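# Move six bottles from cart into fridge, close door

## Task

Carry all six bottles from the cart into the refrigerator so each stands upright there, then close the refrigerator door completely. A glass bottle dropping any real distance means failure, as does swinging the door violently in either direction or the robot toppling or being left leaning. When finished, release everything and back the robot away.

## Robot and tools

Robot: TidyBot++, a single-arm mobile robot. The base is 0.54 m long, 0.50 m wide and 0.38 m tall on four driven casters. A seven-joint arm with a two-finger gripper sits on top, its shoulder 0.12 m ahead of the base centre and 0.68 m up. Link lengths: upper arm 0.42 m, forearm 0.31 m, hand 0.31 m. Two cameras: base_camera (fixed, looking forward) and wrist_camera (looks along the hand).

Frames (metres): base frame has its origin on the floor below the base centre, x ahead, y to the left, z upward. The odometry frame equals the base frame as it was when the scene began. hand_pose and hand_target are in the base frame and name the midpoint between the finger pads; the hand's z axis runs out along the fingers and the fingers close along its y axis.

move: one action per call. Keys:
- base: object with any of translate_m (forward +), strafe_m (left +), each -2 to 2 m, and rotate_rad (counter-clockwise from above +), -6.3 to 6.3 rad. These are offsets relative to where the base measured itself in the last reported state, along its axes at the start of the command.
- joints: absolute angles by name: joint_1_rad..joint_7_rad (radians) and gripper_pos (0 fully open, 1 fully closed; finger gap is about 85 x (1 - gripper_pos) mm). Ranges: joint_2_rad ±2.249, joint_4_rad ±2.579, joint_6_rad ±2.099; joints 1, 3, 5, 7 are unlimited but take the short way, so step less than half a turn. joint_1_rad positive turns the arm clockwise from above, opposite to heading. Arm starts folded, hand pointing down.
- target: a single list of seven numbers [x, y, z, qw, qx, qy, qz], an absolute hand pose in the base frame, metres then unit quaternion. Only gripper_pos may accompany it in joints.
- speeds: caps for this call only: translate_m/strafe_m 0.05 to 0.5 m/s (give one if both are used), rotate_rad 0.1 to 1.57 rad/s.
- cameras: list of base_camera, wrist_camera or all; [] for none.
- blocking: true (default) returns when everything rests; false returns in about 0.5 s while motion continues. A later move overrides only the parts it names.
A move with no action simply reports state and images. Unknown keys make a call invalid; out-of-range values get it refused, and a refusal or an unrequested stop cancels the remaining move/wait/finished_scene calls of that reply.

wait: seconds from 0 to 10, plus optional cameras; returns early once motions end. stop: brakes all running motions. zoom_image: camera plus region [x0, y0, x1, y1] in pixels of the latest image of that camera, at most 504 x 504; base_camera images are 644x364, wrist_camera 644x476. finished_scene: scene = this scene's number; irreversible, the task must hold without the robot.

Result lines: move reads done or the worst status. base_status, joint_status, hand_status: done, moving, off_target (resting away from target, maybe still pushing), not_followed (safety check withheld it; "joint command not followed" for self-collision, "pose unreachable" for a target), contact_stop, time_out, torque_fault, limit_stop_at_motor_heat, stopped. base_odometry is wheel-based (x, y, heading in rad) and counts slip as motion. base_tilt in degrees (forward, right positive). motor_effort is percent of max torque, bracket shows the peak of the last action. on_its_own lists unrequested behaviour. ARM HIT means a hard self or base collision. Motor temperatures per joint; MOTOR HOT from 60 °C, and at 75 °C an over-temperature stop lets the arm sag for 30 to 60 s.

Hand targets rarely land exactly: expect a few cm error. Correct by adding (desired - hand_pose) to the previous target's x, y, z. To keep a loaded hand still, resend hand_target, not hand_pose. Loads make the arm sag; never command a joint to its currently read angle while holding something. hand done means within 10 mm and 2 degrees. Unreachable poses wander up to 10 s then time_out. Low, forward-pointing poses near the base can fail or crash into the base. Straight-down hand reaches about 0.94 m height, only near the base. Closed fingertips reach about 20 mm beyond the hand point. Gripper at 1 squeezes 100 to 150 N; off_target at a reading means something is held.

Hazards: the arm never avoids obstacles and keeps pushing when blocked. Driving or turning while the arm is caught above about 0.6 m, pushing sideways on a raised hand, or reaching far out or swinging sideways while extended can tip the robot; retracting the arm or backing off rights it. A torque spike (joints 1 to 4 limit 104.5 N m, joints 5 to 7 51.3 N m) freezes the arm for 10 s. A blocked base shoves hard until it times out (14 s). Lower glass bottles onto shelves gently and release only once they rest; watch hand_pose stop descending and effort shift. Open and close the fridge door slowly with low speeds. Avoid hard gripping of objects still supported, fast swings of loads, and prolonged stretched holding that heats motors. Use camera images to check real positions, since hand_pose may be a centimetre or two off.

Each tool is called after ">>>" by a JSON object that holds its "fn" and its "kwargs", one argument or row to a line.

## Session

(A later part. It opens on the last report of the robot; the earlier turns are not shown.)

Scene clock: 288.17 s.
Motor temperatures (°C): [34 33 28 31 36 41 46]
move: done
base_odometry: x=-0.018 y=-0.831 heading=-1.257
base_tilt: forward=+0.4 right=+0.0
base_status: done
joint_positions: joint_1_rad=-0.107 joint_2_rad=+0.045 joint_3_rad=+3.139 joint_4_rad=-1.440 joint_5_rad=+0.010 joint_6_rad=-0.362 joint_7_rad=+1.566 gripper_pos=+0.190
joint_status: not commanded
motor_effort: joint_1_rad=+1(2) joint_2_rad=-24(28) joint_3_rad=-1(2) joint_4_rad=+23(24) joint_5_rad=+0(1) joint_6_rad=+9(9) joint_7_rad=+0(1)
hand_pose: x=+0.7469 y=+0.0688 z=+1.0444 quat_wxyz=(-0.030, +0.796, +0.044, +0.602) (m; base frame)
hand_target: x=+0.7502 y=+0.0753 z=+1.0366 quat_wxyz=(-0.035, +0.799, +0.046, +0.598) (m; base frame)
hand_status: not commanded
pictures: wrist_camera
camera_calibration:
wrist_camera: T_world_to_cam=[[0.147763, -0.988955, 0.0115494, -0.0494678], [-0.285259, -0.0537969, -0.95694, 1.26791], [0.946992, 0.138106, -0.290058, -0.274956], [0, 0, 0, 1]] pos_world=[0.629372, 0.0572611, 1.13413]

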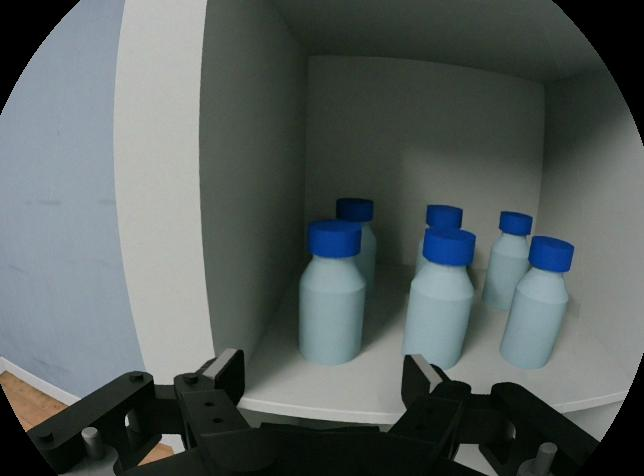

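>>> {"fn": "move", "kwargs": {
  "cameras": ["base_camera","wrist_camera"]
}}

Scene clock: 289.53 s.
Motor temperatures (°C): [34 33 28 31 36 41 46]
base_odometry: x=-0.018 y=-0.831 heading=-1.257
base_tilt: forward=+0.4 right=+0.0
base_status: done
joint_positions: joint_1_rad=-0.107 joint_2_rad=+0.045 joint_3_rad=+3.139 joint_4_rad=-1.440 joint_5_rad=+0.010 joint_6_rad=-0.362 joint_7_rad=+1.566 gripper_pos=+0.190
joint_status: not commanded
motor_effort: joint_1_rad=+0(2) joint_2_rad=-24(28) joint_3_rad=-1(2) joint_4_rad=+23(24) joint_5_rad=+0(1) joint_6_rad=+9(9) joint_7_rad=+0(1)
hand_pose: x=+0.7469 y=+0.0688 z=+1.0444 quat_wxyz=(-0.030, +0.796, +0.044, +0.602) (m; base frame)
hand_target: x=+0.7502 y=+0.0753 z=+1.0366 quat_wxyz=(-0.035, +0.799, +0.046, +0.598) (m; base frame)
hand_status: not commanded
pictures: base_camera, wrist_camera
camera_calibration:
wrist_camera: T_world_to_cam=[[0.147763, -0.988955, 0.0115494, -0.0494678], [-0.285259, -0.0537969, -0.95694, 1.26791], [0.946992, 0.138106, -0.290058, -0.274956], [0, 0, 0, 1]] pos_world=[0.629372, 0.0572611, 1.13413]

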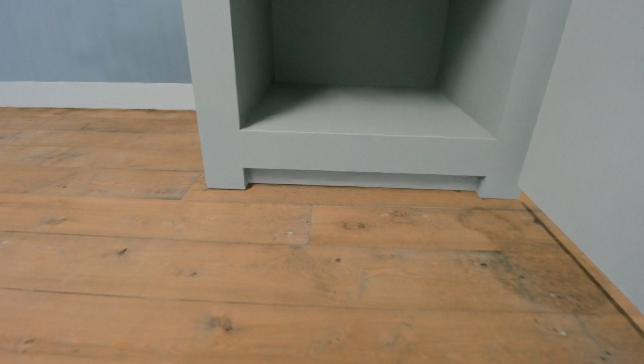

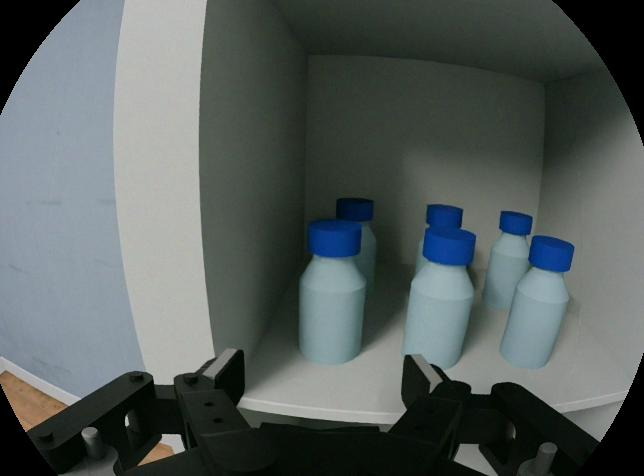

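>>> {"fn": "move", "kwargs": {
  "base": {"translate_m": -0.47},
  "joints": {"joint_1_rad": 0.0, "joint_2_rad": -0.51, "joint_3_rad": 3.14, "joint_4_rad": -1.57, "joint_5_rad": 0.0, "joint_6_rad": -0.6, "joint_7_rad": 1.57},
  "cameras": ["base_camera","wrist_camera"]
}}

Scene clock: 293.27 s.
Motor temperatures (°C): [34 33 28 31 36 41 46]
move: done
base_odometry: x=-0.163 y=-0.384 heading=-1.257
base_tilt: forward=+0.4 right=+0.0
base_status: done
joint_positions: joint_1_rad=-0.016 joint_2_rad=-0.518 joint_3_rad=+3.139 joint_4_rad=-1.548 joint_5_rad=+0.010 joint_6_rad=-0.548 joint_7_rad=+1.566 gripper_pos=+0.190
joint_status: all done
motor_effort: joint_1_rad=+0(1) joint_2_rad=-1(29) joint_3_rad=+0(2) joint_4_rad=+21(25) joint_5_rad=+1(1) joint_6_rad=+9(10) joint_7_rad=+0(1)
hand_pose: x=+0.4911 y=+0.0069 z=+1.2073 quat_wxyz=(-0.003, +0.709, +0.006, +0.705) (m; base frame)
hand_target: x=+0.4979 y=+0.0023 z=+1.1750 quat_wxyz=(+0.000, +0.738, +0.000, +0.675) (m; base frame)
hand_status: not commanded
pictures: base_camera, wrist_camera
camera_calibration:
wrist_camera: T_world_to_cam=[[0.05086, -0.998462, 0.0220734, -0.0398695], [-0.0238108, -0.023308, -0.999445, 1.27018], [0.998422, 0.0503062, -0.0249596, -0.321612], [0, 0, 0, 1]] pos_world=[0.353376, 0.00597624, 1.26233]

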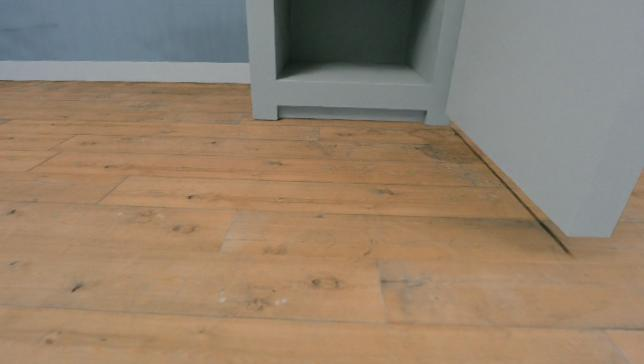

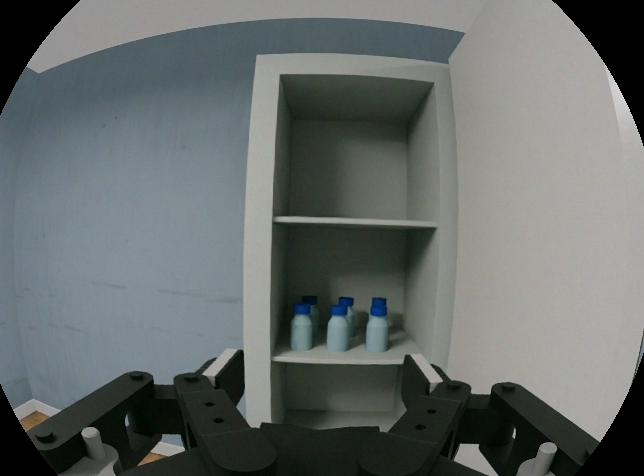

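>>> {"fn": "move", "kwargs": {
  "base": {"translate_m": -0.02, "strafe_m": -0.55},
  "joints": {"gripper_pos": 0.95},
  "cameras": ["base_camera","wrist_camera"]
}}

Scene clock: 297.07 s.
Motor temperatures (°C): [34 33 28 31 36 41 46]
move: done
base_odometry: x=-0.693 y=-0.534 heading=-1.257
base_tilt: forward=+0.4 right=+0.0
base_status: done
joint_positions: joint_1_rad=-0.014 joint_2_rad=-0.518 joint_3_rad=+3.143 joint_4_rad=-1.549 joint_5_rad=+0.010 joint_6_rad=-0.549 joint_7_rad=+1.566 gripper_pos=+0.950
joint_status: all done
motor_effort: joint_1_rad=+0(1) joint_2_rad=-1(2) joint_3_rad=+1(3) joint_4_rad=+21(22) joint_5_rad=+0(1) joint_6_rad=+9(10) joint_7_rad=+0(1)
hand_pose: x=+0.4916 y=+0.0043 z=+1.2063 quat_wxyz=(-0.002, +0.710, +0.004, +0.704) (m; base frame)
hand_target: x=+0.4979 y=+0.0023 z=+1.1750 quat_wxyz=(+0.000, +0.738, +0.000, +0.675) (m; base frame)
hand_status: not commanded
pictures: base_camera, wrist_camera
camera_calibration:
wrist_camera: T_world_to_cam=[[0.0464542, -0.998715, 0.0202767, -0.0380909], [-0.0261999, -0.0215098, -0.999425, 1.27034], [0.998577, 0.0458963, -0.0271654, -0.319393], [0, 0, 0, 1]] pos_world=[0.353991, 0.00394181, 1.26171]

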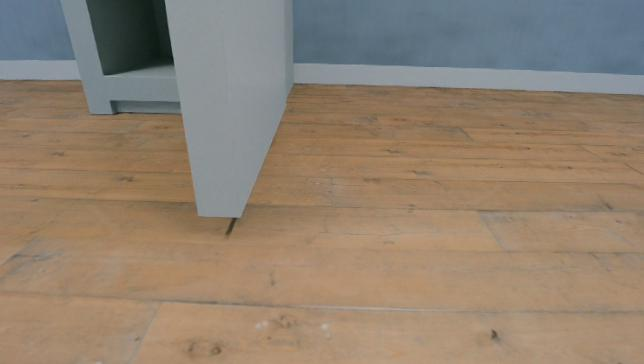

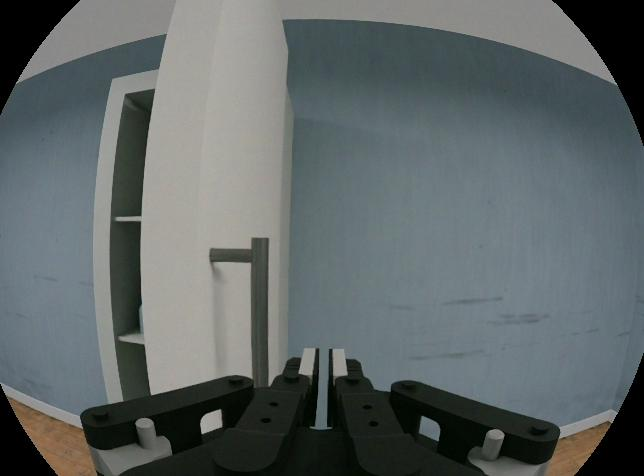

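>>> {"fn": "move", "kwargs": {
  "base": {"translate_m": -0.01, "strafe_m": -0.48, "rotate_rad": 0.77},
  "cameras": ["base_camera","wrist_camera"]
}}

Scene clock: 301.63 s.
Motor temperatures (°C): [34 33 28 31 36 41 46]
move: done
base_odometry: x=-1.153 y=-0.673 heading=-0.487
base_tilt: forward=+0.4 right=+0.0
base_status: done
joint_positions: joint_1_rad=-0.012 joint_2_rad=-0.515 joint_3_rad=+3.143 joint_4_rad=-1.550 joint_5_rad=+0.010 joint_6_rad=-0.549 joint_7_rad=+1.566 gripper_pos=+0.950
joint_status: not commanded
motor_effort: joint_1_rad=+0(1) joint_2_rad=-2(3) joint_3_rad=+1(2) joint_4_rad=+21(22) joint_5_rad=+0(1) joint_6_rad=+10(10) joint_7_rad=+0(1)
hand_pose: x=+0.4931 y=+0.0036 z=+1.2046 quat_wxyz=(-0.001, +0.712, +0.003, +0.703) (m; base frame)
hand_target: x=+0.4979 y=+0.0023 z=+1.1750 quat_wxyz=(+0.000, +0.738, +0.000, +0.675) (m; base frame)
hand_status: not commanded
pictures: base_camera, wrist_camera
camera_calibration:
wrist_camera: T_world_to_cam=[[0.044327, -0.998811, 0.0202667, -0.0378015], [-0.030412, -0.0216263, -0.999303, 1.27059], [0.998554, 0.0436798, -0.0313345, -0.315832], [0, 0, 0, 1]] pos_world=[0.355692, 0.00351718, 1.26058]

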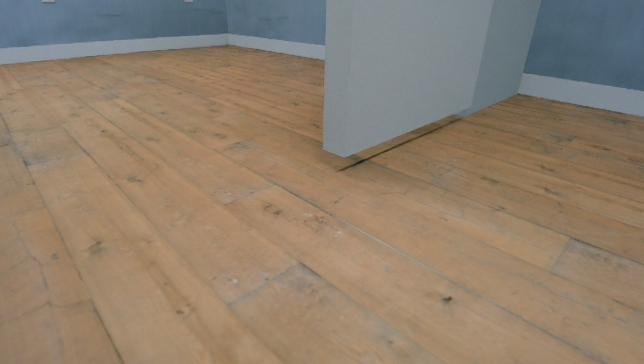

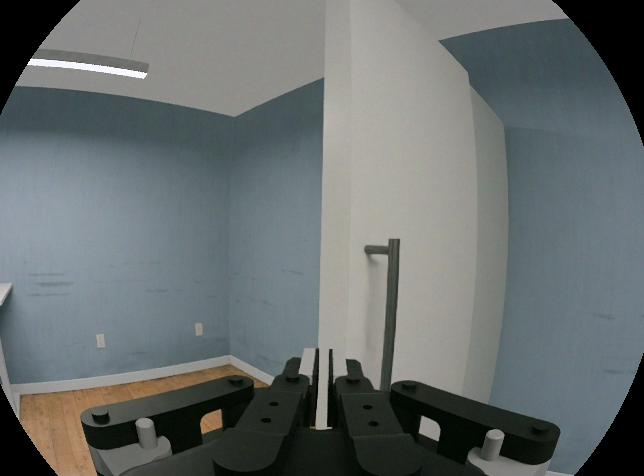

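>>> {"fn": "move", "kwargs": {
  "base": {"translate_m": 0.285, "strafe_m": -0.19},
  "joints": {"joint_1_rad": 0.0, "joint_2_rad": 0.2, "joint_3_rad": 3.14, "joint_4_rad": -2.319, "joint_5_rad": 0.0, "joint_6_rad": 0.569, "joint_7_rad": 1.57, "gripper_pos": 0.95},
  "speeds": {"translate_m": 0.3},
  "cameras": ["base_camera","wrist_camera"]
}}

Scene clock: 305.47 s.
Motor temperatures (°C): [34 33 28 31 36 41 46]
move: done
base_odometry: x=-0.990 y=-0.975 heading=-0.487
base_tilt: forward=+0.4 right=+0.0
base_status: done
joint_positions: joint_1_rad=-0.010 joint_2_rad=+0.188 joint_3_rad=+3.142 joint_4_rad=-2.294 joint_5_rad=+0.010 joint_6_rad=+0.513 joint_7_rad=+1.566 gripper_pos=+0.950
joint_status: all done
motor_effort: joint_1_rad=+1(2) joint_2_rad=-23(26) joint_3_rad=+0(2) joint_4_rad=+16(23) joint_5_rad=+0(1) joint_6_rad=+8(10) joint_7_rad=+0(1)
hand_pose: x=+0.6771 y=+0.0083 z=+0.7258 quat_wxyz=(-0.004, +0.833, +0.007, +0.553) (m; base frame)
hand_target: x=+0.6751 y=+0.0022 z=+0.7236 quat_wxyz=(-0.001, +0.828, +0.000, +0.561) (m; base frame)
hand_status: not commanded
pictures: base_camera, wrist_camera
camera_calibration:
wrist_camera: T_world_to_cam=[[0.0576264, -0.998334, 0.00301186, -0.0280795], [-0.404034, -0.0260804, -0.914372, 0.989177], [0.912927, 0.0514751, -0.404864, -0.185725], [0, 0, 0, 1]] pos_world=[0.570832, 0.00732571, 0.829368]

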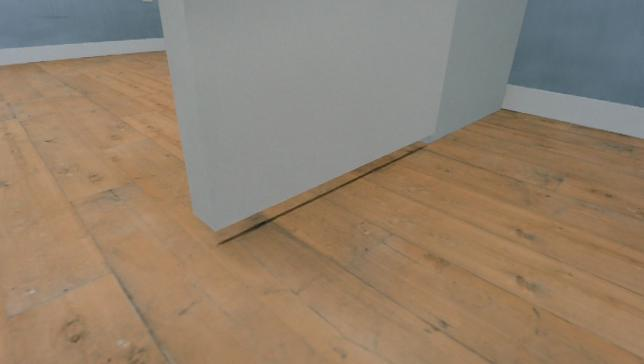

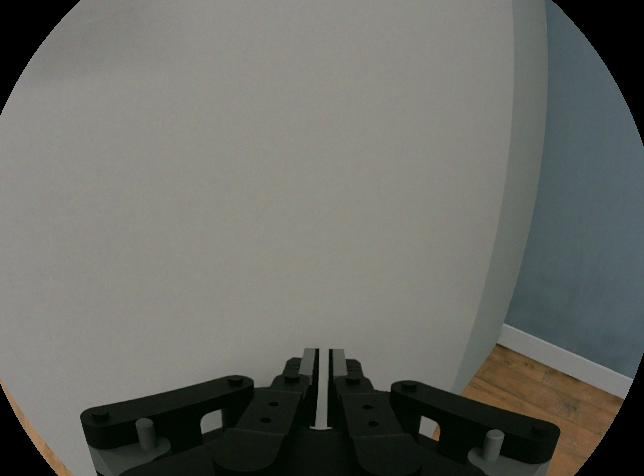

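>>> {"fn": "move", "kwargs": {
  "base": {"translate_m": 0.261, "strafe_m": 0.189},
  "speeds": {"translate_m": 0.1},
  "cameras": ["base_camera","wrist_camera"]
}}

Scene clock: 311.67 s.
Motor temperatures (°C): [34 33 28 31 36 41 46]
move: done
base_odometry: x=-0.670 y=-0.930 heading=-0.487
base_tilt: forward=+0.4 right=+0.0
base_status: done
joint_positions: joint_1_rad=+0.006 joint_2_rad=+0.189 joint_3_rad=+3.145 joint_4_rad=-2.335 joint_5_rad=+0.009 joint_6_rad=+0.523 joint_7_rad=+1.566 gripper_pos=+0.950
joint_status: not commanded
motor_effort: joint_1_rad=+0(9) joint_2_rad=-22(24) joint_3_rad=+0(9) joint_4_rad=+16(23) joint_5_rad=+0(4) joint_6_rad=+8(12) joint_7_rad=+0(1)
hand_pose: x=+0.6630 y=-0.0023 z=+0.7089 quat_wxyz=(+0.002, +0.842, -0.001, +0.540) (m; base frame)
hand_target: x=+0.6751 y=+0.0022 z=+0.7236 quat_wxyz=(-0.001, +0.828, +0.000, +0.561) (m; base frame)
hand_status: not commanded
pictures: base_camera, wrist_camera
camera_calibration:
wrist_camera: T_world_to_cam=[[0.0384162, -0.99926, 0.00177566, -0.0241308], [-0.433428, -0.018264, -0.901003, 0.977776], [0.900369, 0.0338435, -0.433809, -0.150405], [0, 0, 0, 1]] pos_world=[0.560142, -0.00116463, 0.815775]

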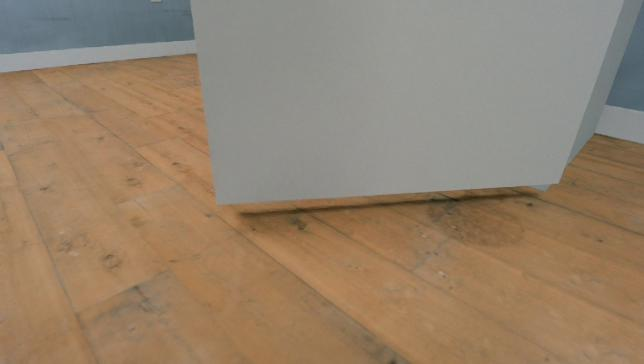

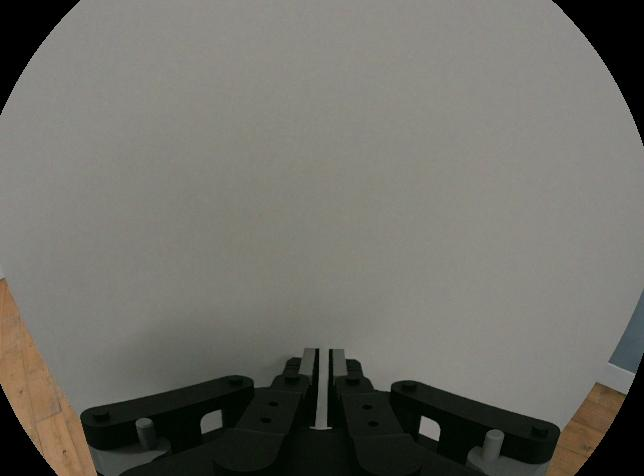

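>>> {"fn": "move", "kwargs": {
  "base": {"translate_m": 0.247, "strafe_m": 0.03},
  "speeds": {"translate_m": 0.1},
  "cameras": ["base_camera","wrist_camera"]
}}

Scene clock: 315.33 s.
Motor temperatures (°C): [34 33 28 31 36 41 46]
move: done
base_odometry: x=-0.438 y=-1.019 heading=-0.487
base_tilt: forward=+0.4 right=-0.1
base_status: done
joint_positions: joint_1_rad=+0.006 joint_2_rad=+0.190 joint_3_rad=+3.145 joint_4_rad=-2.335 joint_5_rad=+0.009 joint_6_rad=+0.523 joint_7_rad=+1.566 gripper_pos=+0.950
joint_status: not commanded
motor_effort: joint_1_rad=+1(2) joint_2_rad=-22(25) joint_3_rad=+0(1) joint_4_rad=+15(17) joint_5_rad=+0(1) joint_6_rad=+8(9) joint_7_rad=+0(1)
hand_pose: x=+0.6631 y=-0.0023 z=+0.7081 quat_wxyz=(+0.002, +0.842, -0.001, +0.539) (m; base frame)
hand_target: x=+0.6751 y=+0.0022 z=+0.7236 quat_wxyz=(-0.001, +0.828, +0.000, +0.561) (m; base frame)
hand_status: not commanded
pictures: base_camera, wrist_camera
camera_calibration:
wrist_camera: T_world_to_cam=[[0.0384194, -0.99926, 0.00171221, -0.0240894], [-0.434695, -0.0182559, -0.900393, 0.977493], [0.899758, 0.0338483, -0.435074, -0.149513], [0, 0, 0, 1]] pos_world=[0.560362, -0.0011659, 0.81512]

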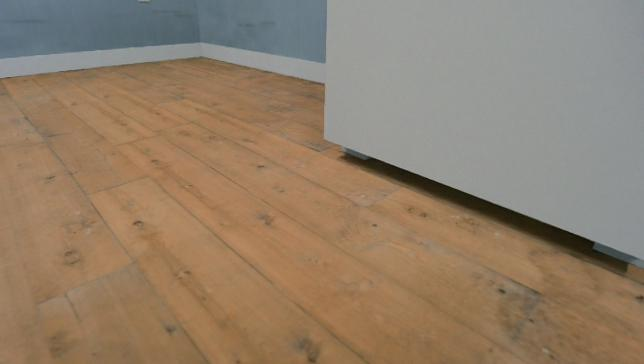

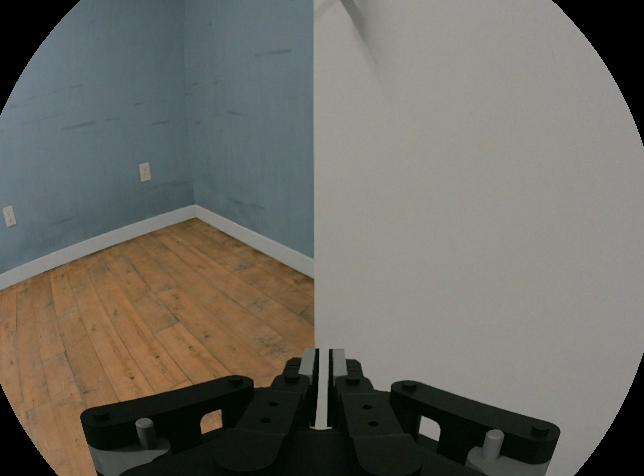

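>>> {"fn": "move", "kwargs": {
  "base": {"translate_m": 0.186, "strafe_m": -0.054},
  "speeds": {"translate_m": 0.15},
  "cameras": ["base_camera","wrist_camera"]
}}

>>> {"fn": "move", "kwargs": {
  "base": {"translate_m": 0.064, "strafe_m": -0.064},
  "speeds": {"translate_m": 0.05},
  "cameras": ["base_camera","wrist_camera"]
}}

Scene clock: 318.50 s.
Motor temperatures (°C): [34 33 28 31 36 41 46]
move: done
base_odometry: x=-0.299 y=-1.154 heading=-0.487
base_tilt: forward=+0.4 right=+0.0
base_status: done
joint_positions: joint_1_rad=+0.006 joint_2_rad=+0.193 joint_3_rad=+3.145 joint_4_rad=-2.335 joint_5_rad=+0.009 joint_6_rad=+0.523 joint_7_rad=+1.566 gripper_pos=+0.950
joint_status: not commanded
motor_effort: joint_1_rad=+0(2) joint_2_rad=-22(25) joint_3_rad=+0(1) joint_4_rad=+15(17) joint_5_rad=+0(1) joint_6_rad=+8(9) joint_7_rad=+0(1)
hand_pose: x=+0.6632 y=-0.0021 z=+0.7071 quat_wxyz=(+0.002, +0.843, -0.001, +0.538) (m; base frame)
hand_target: x=+0.6751 y=+0.0022 z=+0.7236 quat_wxyz=(-0.001, +0.828, +0.000, +0.561) (m; base frame)
hand_status: not commanded
pictures: base_camera, wrist_camera
camera_calibration:
wrist_camera: T_world_to_cam=[[0.0388605, -0.999243, 0.00159987, -0.0240708], [-0.436269, -0.0184068, -0.899628, 0.977163], [0.898977, 0.034262, -0.436655, -0.148467], [0, 0, 0, 1]] pos_world=[0.56071, -0.000979309, 0.814293]

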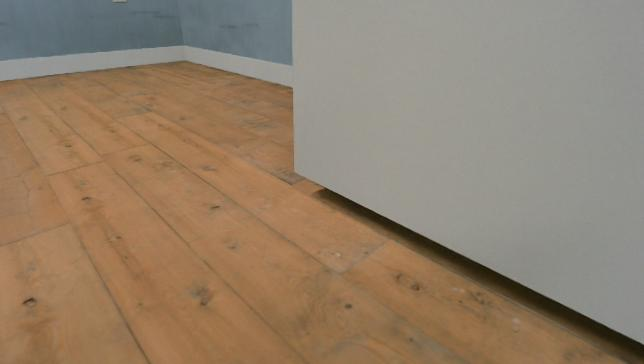

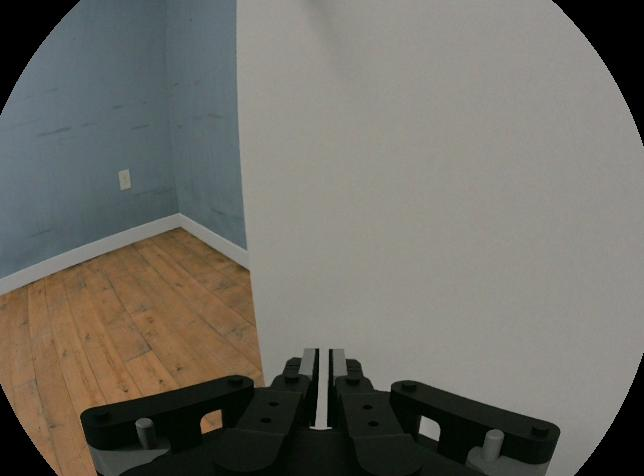

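Scene clock: 320.77 s.
Motor temperatures (°C): [34 33 28 31 36 41 46]
move: done
base_odometry: x=-0.272 y=-1.240 heading=-0.486
base_tilt: forward=+0.4 right=+0.0
base_status: done
joint_positions: joint_1_rad=-0.031 joint_2_rad=+0.192 joint_3_rad=+3.105 joint_4_rad=-2.345 joint_5_rad=+0.009 joint_6_rad=+0.523 joint_7_rad=+1.566 gripper_pos=+0.950
joint_status: not commanded
motor_effort: joint_1_rad=+6(10) joint_2_rad=-21(23) joint_3_rad=+6(9) joint_4_rad=+20(25) joint_5_rad=-3(4) joint_6_rad=+10(12) joint_7_rad=+0(1)
hand_pose: x=+0.6574 y=+0.0386 z=+0.7026 quat_wxyz=(-0.022, +0.845, +0.029, +0.534) (m; base frame)
hand_target: x=+0.6751 y=+0.0022 z=+0.7236 quat_wxyz=(-0.001, +0.828, +0.000, +0.561) (m; base frame)
hand_status: not commanded
pictures: base_camera, wrist_camera
camera_calibration:
wrist_camera: T_world_to_cam=[[0.114159, -0.993442, -0.00644337, -0.0273147], [-0.443002, -0.0450993, -0.895386, 0.973816], [0.889223, 0.105071, -0.445245, -0.136816], [0, 0, 0, 1]] pos_world=[0.55618, 0.0311583, 0.810849]

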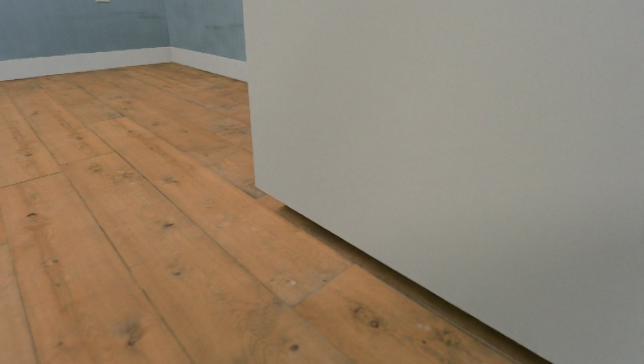

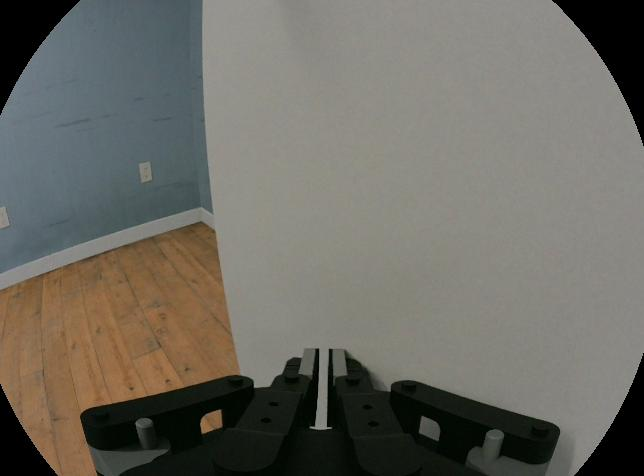

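>>> {"fn": "move", "kwargs": {
  "base": {"translate_m": -0.32, "strafe_m": 0.32},
  "speeds": {"translate_m": 0.3},
  "cameras": ["base_camera","wrist_camera"]
}}

Scene clock: 324.80 s.
Motor temperatures (°C): [34 33 28 31 36 41 46]
move: done
base_odometry: x=-0.405 y=-0.807 heading=-0.487
base_tilt: forward=+0.4 right=-0.1
base_status: done
joint_positions: joint_1_rad=-0.001 joint_2_rad=+0.192 joint_3_rad=+3.140 joint_4_rad=-2.336 joint_5_rad=+0.009 joint_6_rad=+0.527 joint_7_rad=+1.566 gripper_pos=+0.950
joint_status: not commanded
motor_effort: joint_1_rad=+0(7) joint_2_rad=-22(25) joint_3_rad=+0(6) joint_4_rad=+16(21) joint_5_rad=+0(3) joint_6_rad=+8(11) joint_7_rad=+0(1)
hand_pose: x=+0.6630 y=+0.0038 z=+0.7078 quat_wxyz=(-0.002, +0.842, +0.003, +0.540) (m; base frame)
hand_target: x=+0.6751 y=+0.0022 z=+0.7236 quat_wxyz=(-0.001, +0.828, +0.000, +0.561) (m; base frame)
hand_status: not commanded
pictures: base_camera, wrist_camera
camera_calibration:
wrist_camera: T_world_to_cam=[[0.0496392, -0.998767, 0.000939169, -0.0248984], [-0.433157, -0.0223754, -0.901041, 0.976807], [0.89995, 0.0443201, -0.433734, -0.150928], [0, 0, 0, 1]] pos_world=[0.560175, 0.00367795, 0.814703]

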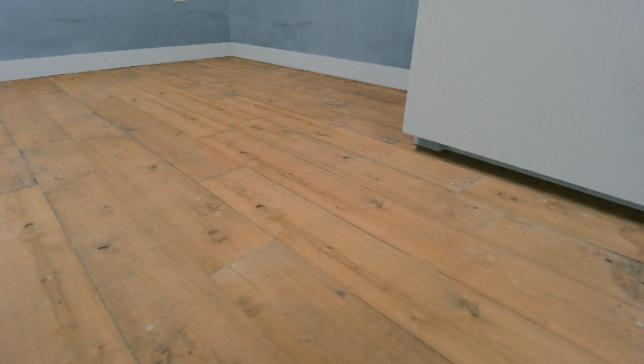

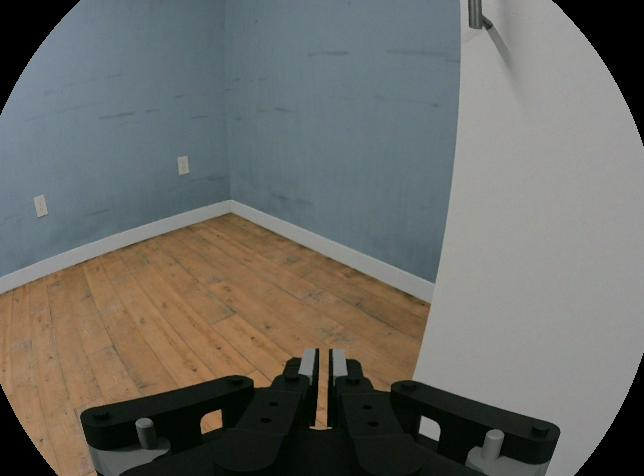

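>>> {"fn": "move", "kwargs": {
  "base": {"translate_m": 0.57, "strafe_m": 0.71, "rotate_rad": -1.35},
  "joints": {"joint_1_rad": 0.0, "joint_2_rad": -0.51, "joint_3_rad": 3.14, "joint_4_rad": -1.57, "joint_5_rad": 0.0, "joint_6_rad": -0.6, "joint_7_rad": 1.57},
  "cameras": ["base_camera","wrist_camera"]
}}

Scene clock: 332.97 s.
Motor temperatures (°C): [34 33 28 31 36 41 46]
move: done
base_odometry: x=+0.431 y=-0.446 heading=-1.837
base_tilt: forward=+0.4 right=+0.0
base_status: done
joint_positions: joint_1_rad=-0.001 joint_2_rad=-0.515 joint_3_rad=+3.138 joint_4_rad=-1.598 joint_5_rad=+0.009 joint_6_rad=-0.548 joint_7_rad=+1.566 gripper_pos=+0.950
joint_status: all done
motor_effort: joint_1_rad=+0(2) joint_2_rad=-1(24) joint_3_rad=+0(3) joint_4_rad=+21(23) joint_5_rad=+0(1) joint_6_rad=+9(10) joint_7_rad=+0(1)
hand_pose: x=+0.5000 y=+0.0023 z=+1.1769 quat_wxyz=(+0.002, +0.728, +0.002, +0.686) (m; base frame)
hand_target: x=+0.4979 y=+0.0023 z=+1.1750 quat_wxyz=(+0.000, +0.738, +0.000, +0.675) (m; base frame)
hand_status: not commanded
pictures: base_camera, wrist_camera
camera_calibration:
wrist_camera: T_world_to_cam=[[0.0386758, -0.999035, 0.0208243, -0.0366138], [-0.0771033, -0.0237614, -0.99674, 1.26339], [0.996273, 0.0369441, -0.0779478, -0.267575], [0, 0, 0, 1]] pos_world=[0.365405, 0.0033267, 1.23917]

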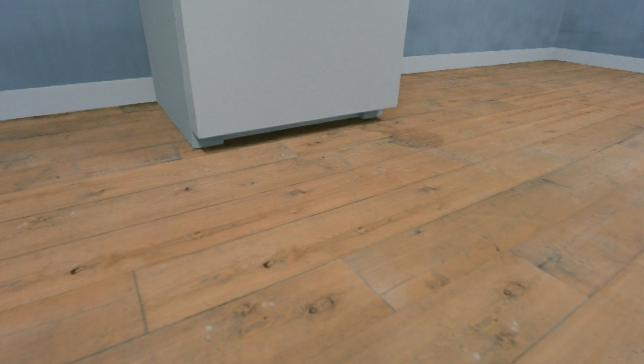

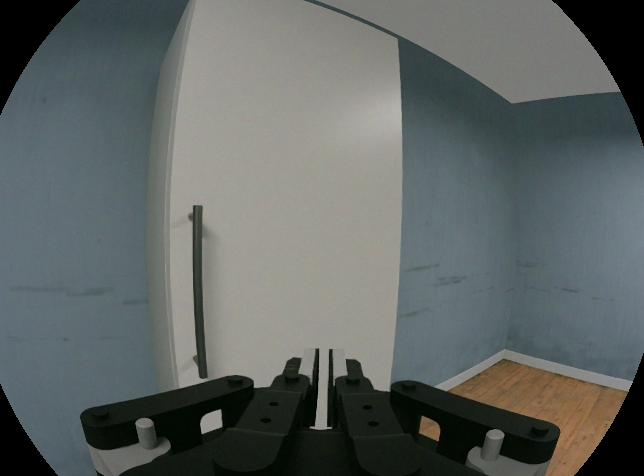

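>>> {"fn": "zoom_image", "kwargs": {
  "camera": "base_camera",
  "region": [130, 0, 430, 170]
}}

>>> {"fn": "zoom_image", "kwargs": {
  "camera": "wrist_camera",
  "region": [130, 0, 290, 400]
}}

Scaled by 1.680.

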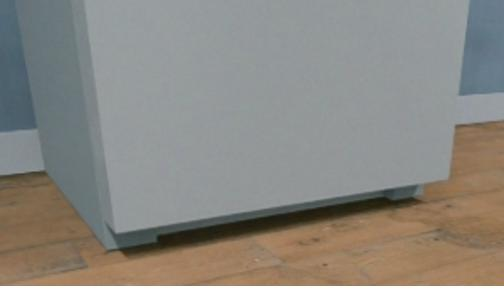

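Scaled by 1.260.

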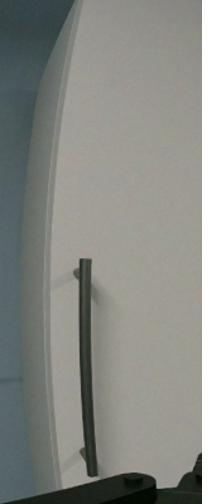

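>>> {"fn": "zoom_image", "kwargs": {
  "camera": "wrist_camera",
  "region": [140, 0, 220, 120]
}}

>>> {"fn": "zoom_image", "kwargs": {
  "camera": "base_camera",
  "region": [165, 80, 245, 160]
}}

Scaled by 4.200.

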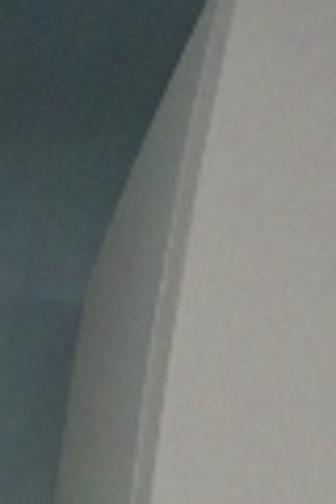

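Scaled by 6.300.

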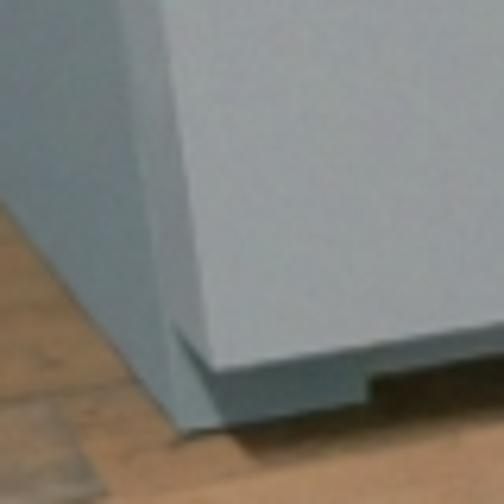

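>>> {"fn": "zoom_image", "kwargs": {
  "camera": "wrist_camera",
  "region": [145, 200, 195, 260]
}}

>>> {"fn": "zoom_image", "kwargs": {
  "camera": "base_camera",
  "region": [170, 0, 220, 60]
}}

Scaled by 8.400.

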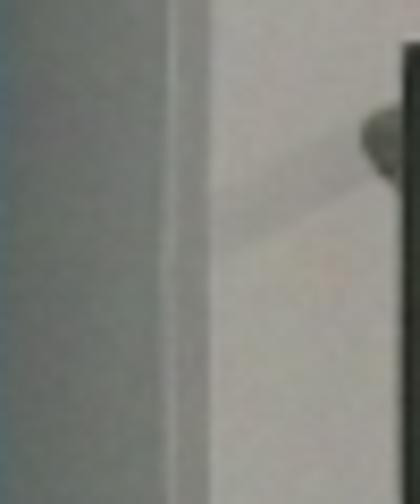

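Scaled by 8.400.

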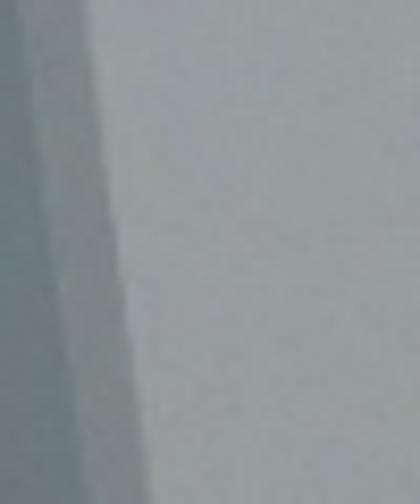

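>>> {"fn": "move", "kwargs": {
  "base": {"translate_m": 0.254, "strafe_m": 0.543, "rotate_rad": -0.3},
  "cameras": ["base_camera","wrist_camera"]
}}

Scene clock: 339.13 s.
Motor temperatures (°C): [34 33 28 31 36 41 46]
move: done
base_odometry: x=+0.888 y=-0.834 heading=-2.138
base_tilt: forward=+0.4 right=-0.1
base_status: done
joint_positions: joint_1_rad=-0.001 joint_2_rad=-0.515 joint_3_rad=+3.136 joint_4_rad=-1.598 joint_5_rad=+0.009 joint_6_rad=-0.549 joint_7_rad=+1.566 gripper_pos=+0.950
joint_status: not commanded
motor_effort: joint_1_rad=+1(1) joint_2_rad=-1(3) joint_3_rad=+0(3) joint_4_rad=+22(22) joint_5_rad=+0(1) joint_6_rad=+8(10) joint_7_rad=+0(1)
hand_pose: x=+0.4999 y=+0.0036 z=+1.1767 quat_wxyz=(+0.002, +0.728, +0.003, +0.686) (m; base frame)
hand_target: x=+0.4979 y=+0.0023 z=+1.1750 quat_wxyz=(+0.000, +0.738, +0.000, +0.675) (m; base frame)
hand_status: not commanded
pictures: base_camera, wrist_camera
camera_calibration:
wrist_camera: T_world_to_cam=[[0.0405189, -0.99894, 0.02184, -0.0375082], [-0.0777066, -0.0249422, -0.996664, 1.26346], [0.996153, 0.0386867, -0.0786349, -0.266619], [0, 0, 0, 1]] pos_world=[0.365292, 0.00435953, 1.2391]

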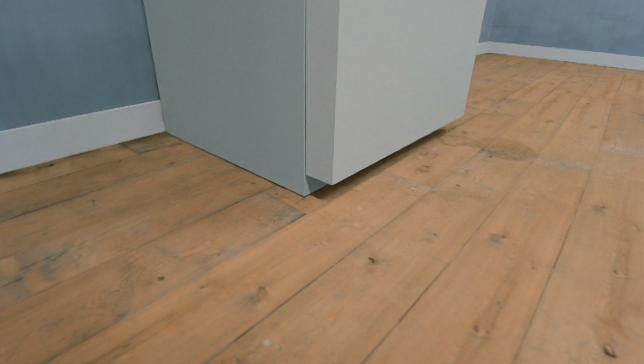

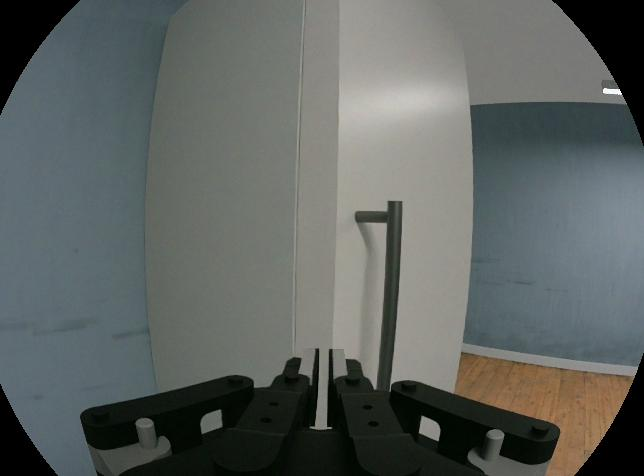

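>>> {"fn": "zoom_image", "kwargs": {
  "camera": "wrist_camera",
  "region": [280, 60, 350, 340]
}}

>>> {"fn": "zoom_image", "kwargs": {
  "camera": "base_camera",
  "region": [280, 120, 360, 210]
}}

>>> {"fn": "zoom_image", "kwargs": {
  "camera": "wrist_camera",
  "region": [280, 200, 350, 260]
}}

Scaled by 1.800.

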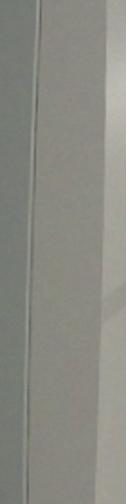

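Scaled by 5.600.

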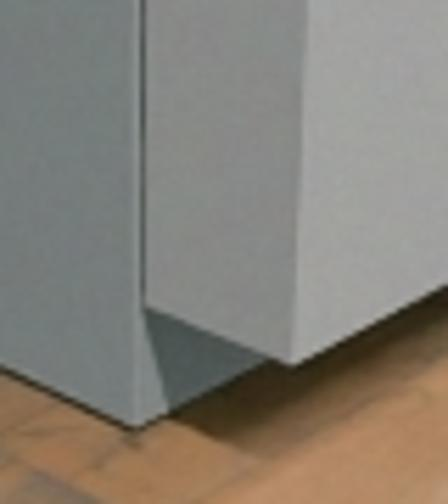

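Scaled by 7.200.

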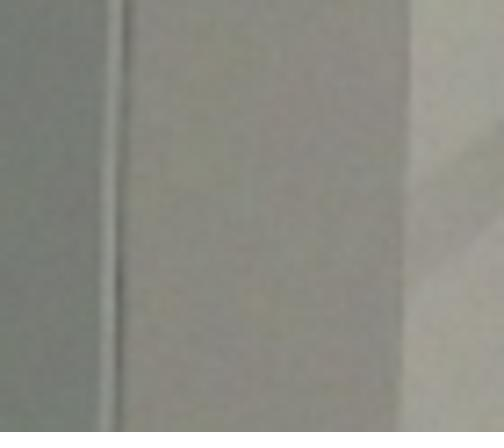

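>>> {"fn": "finished_scene", "kwargs": {
  "scene": 2
}}

The scene is finished: the task was done.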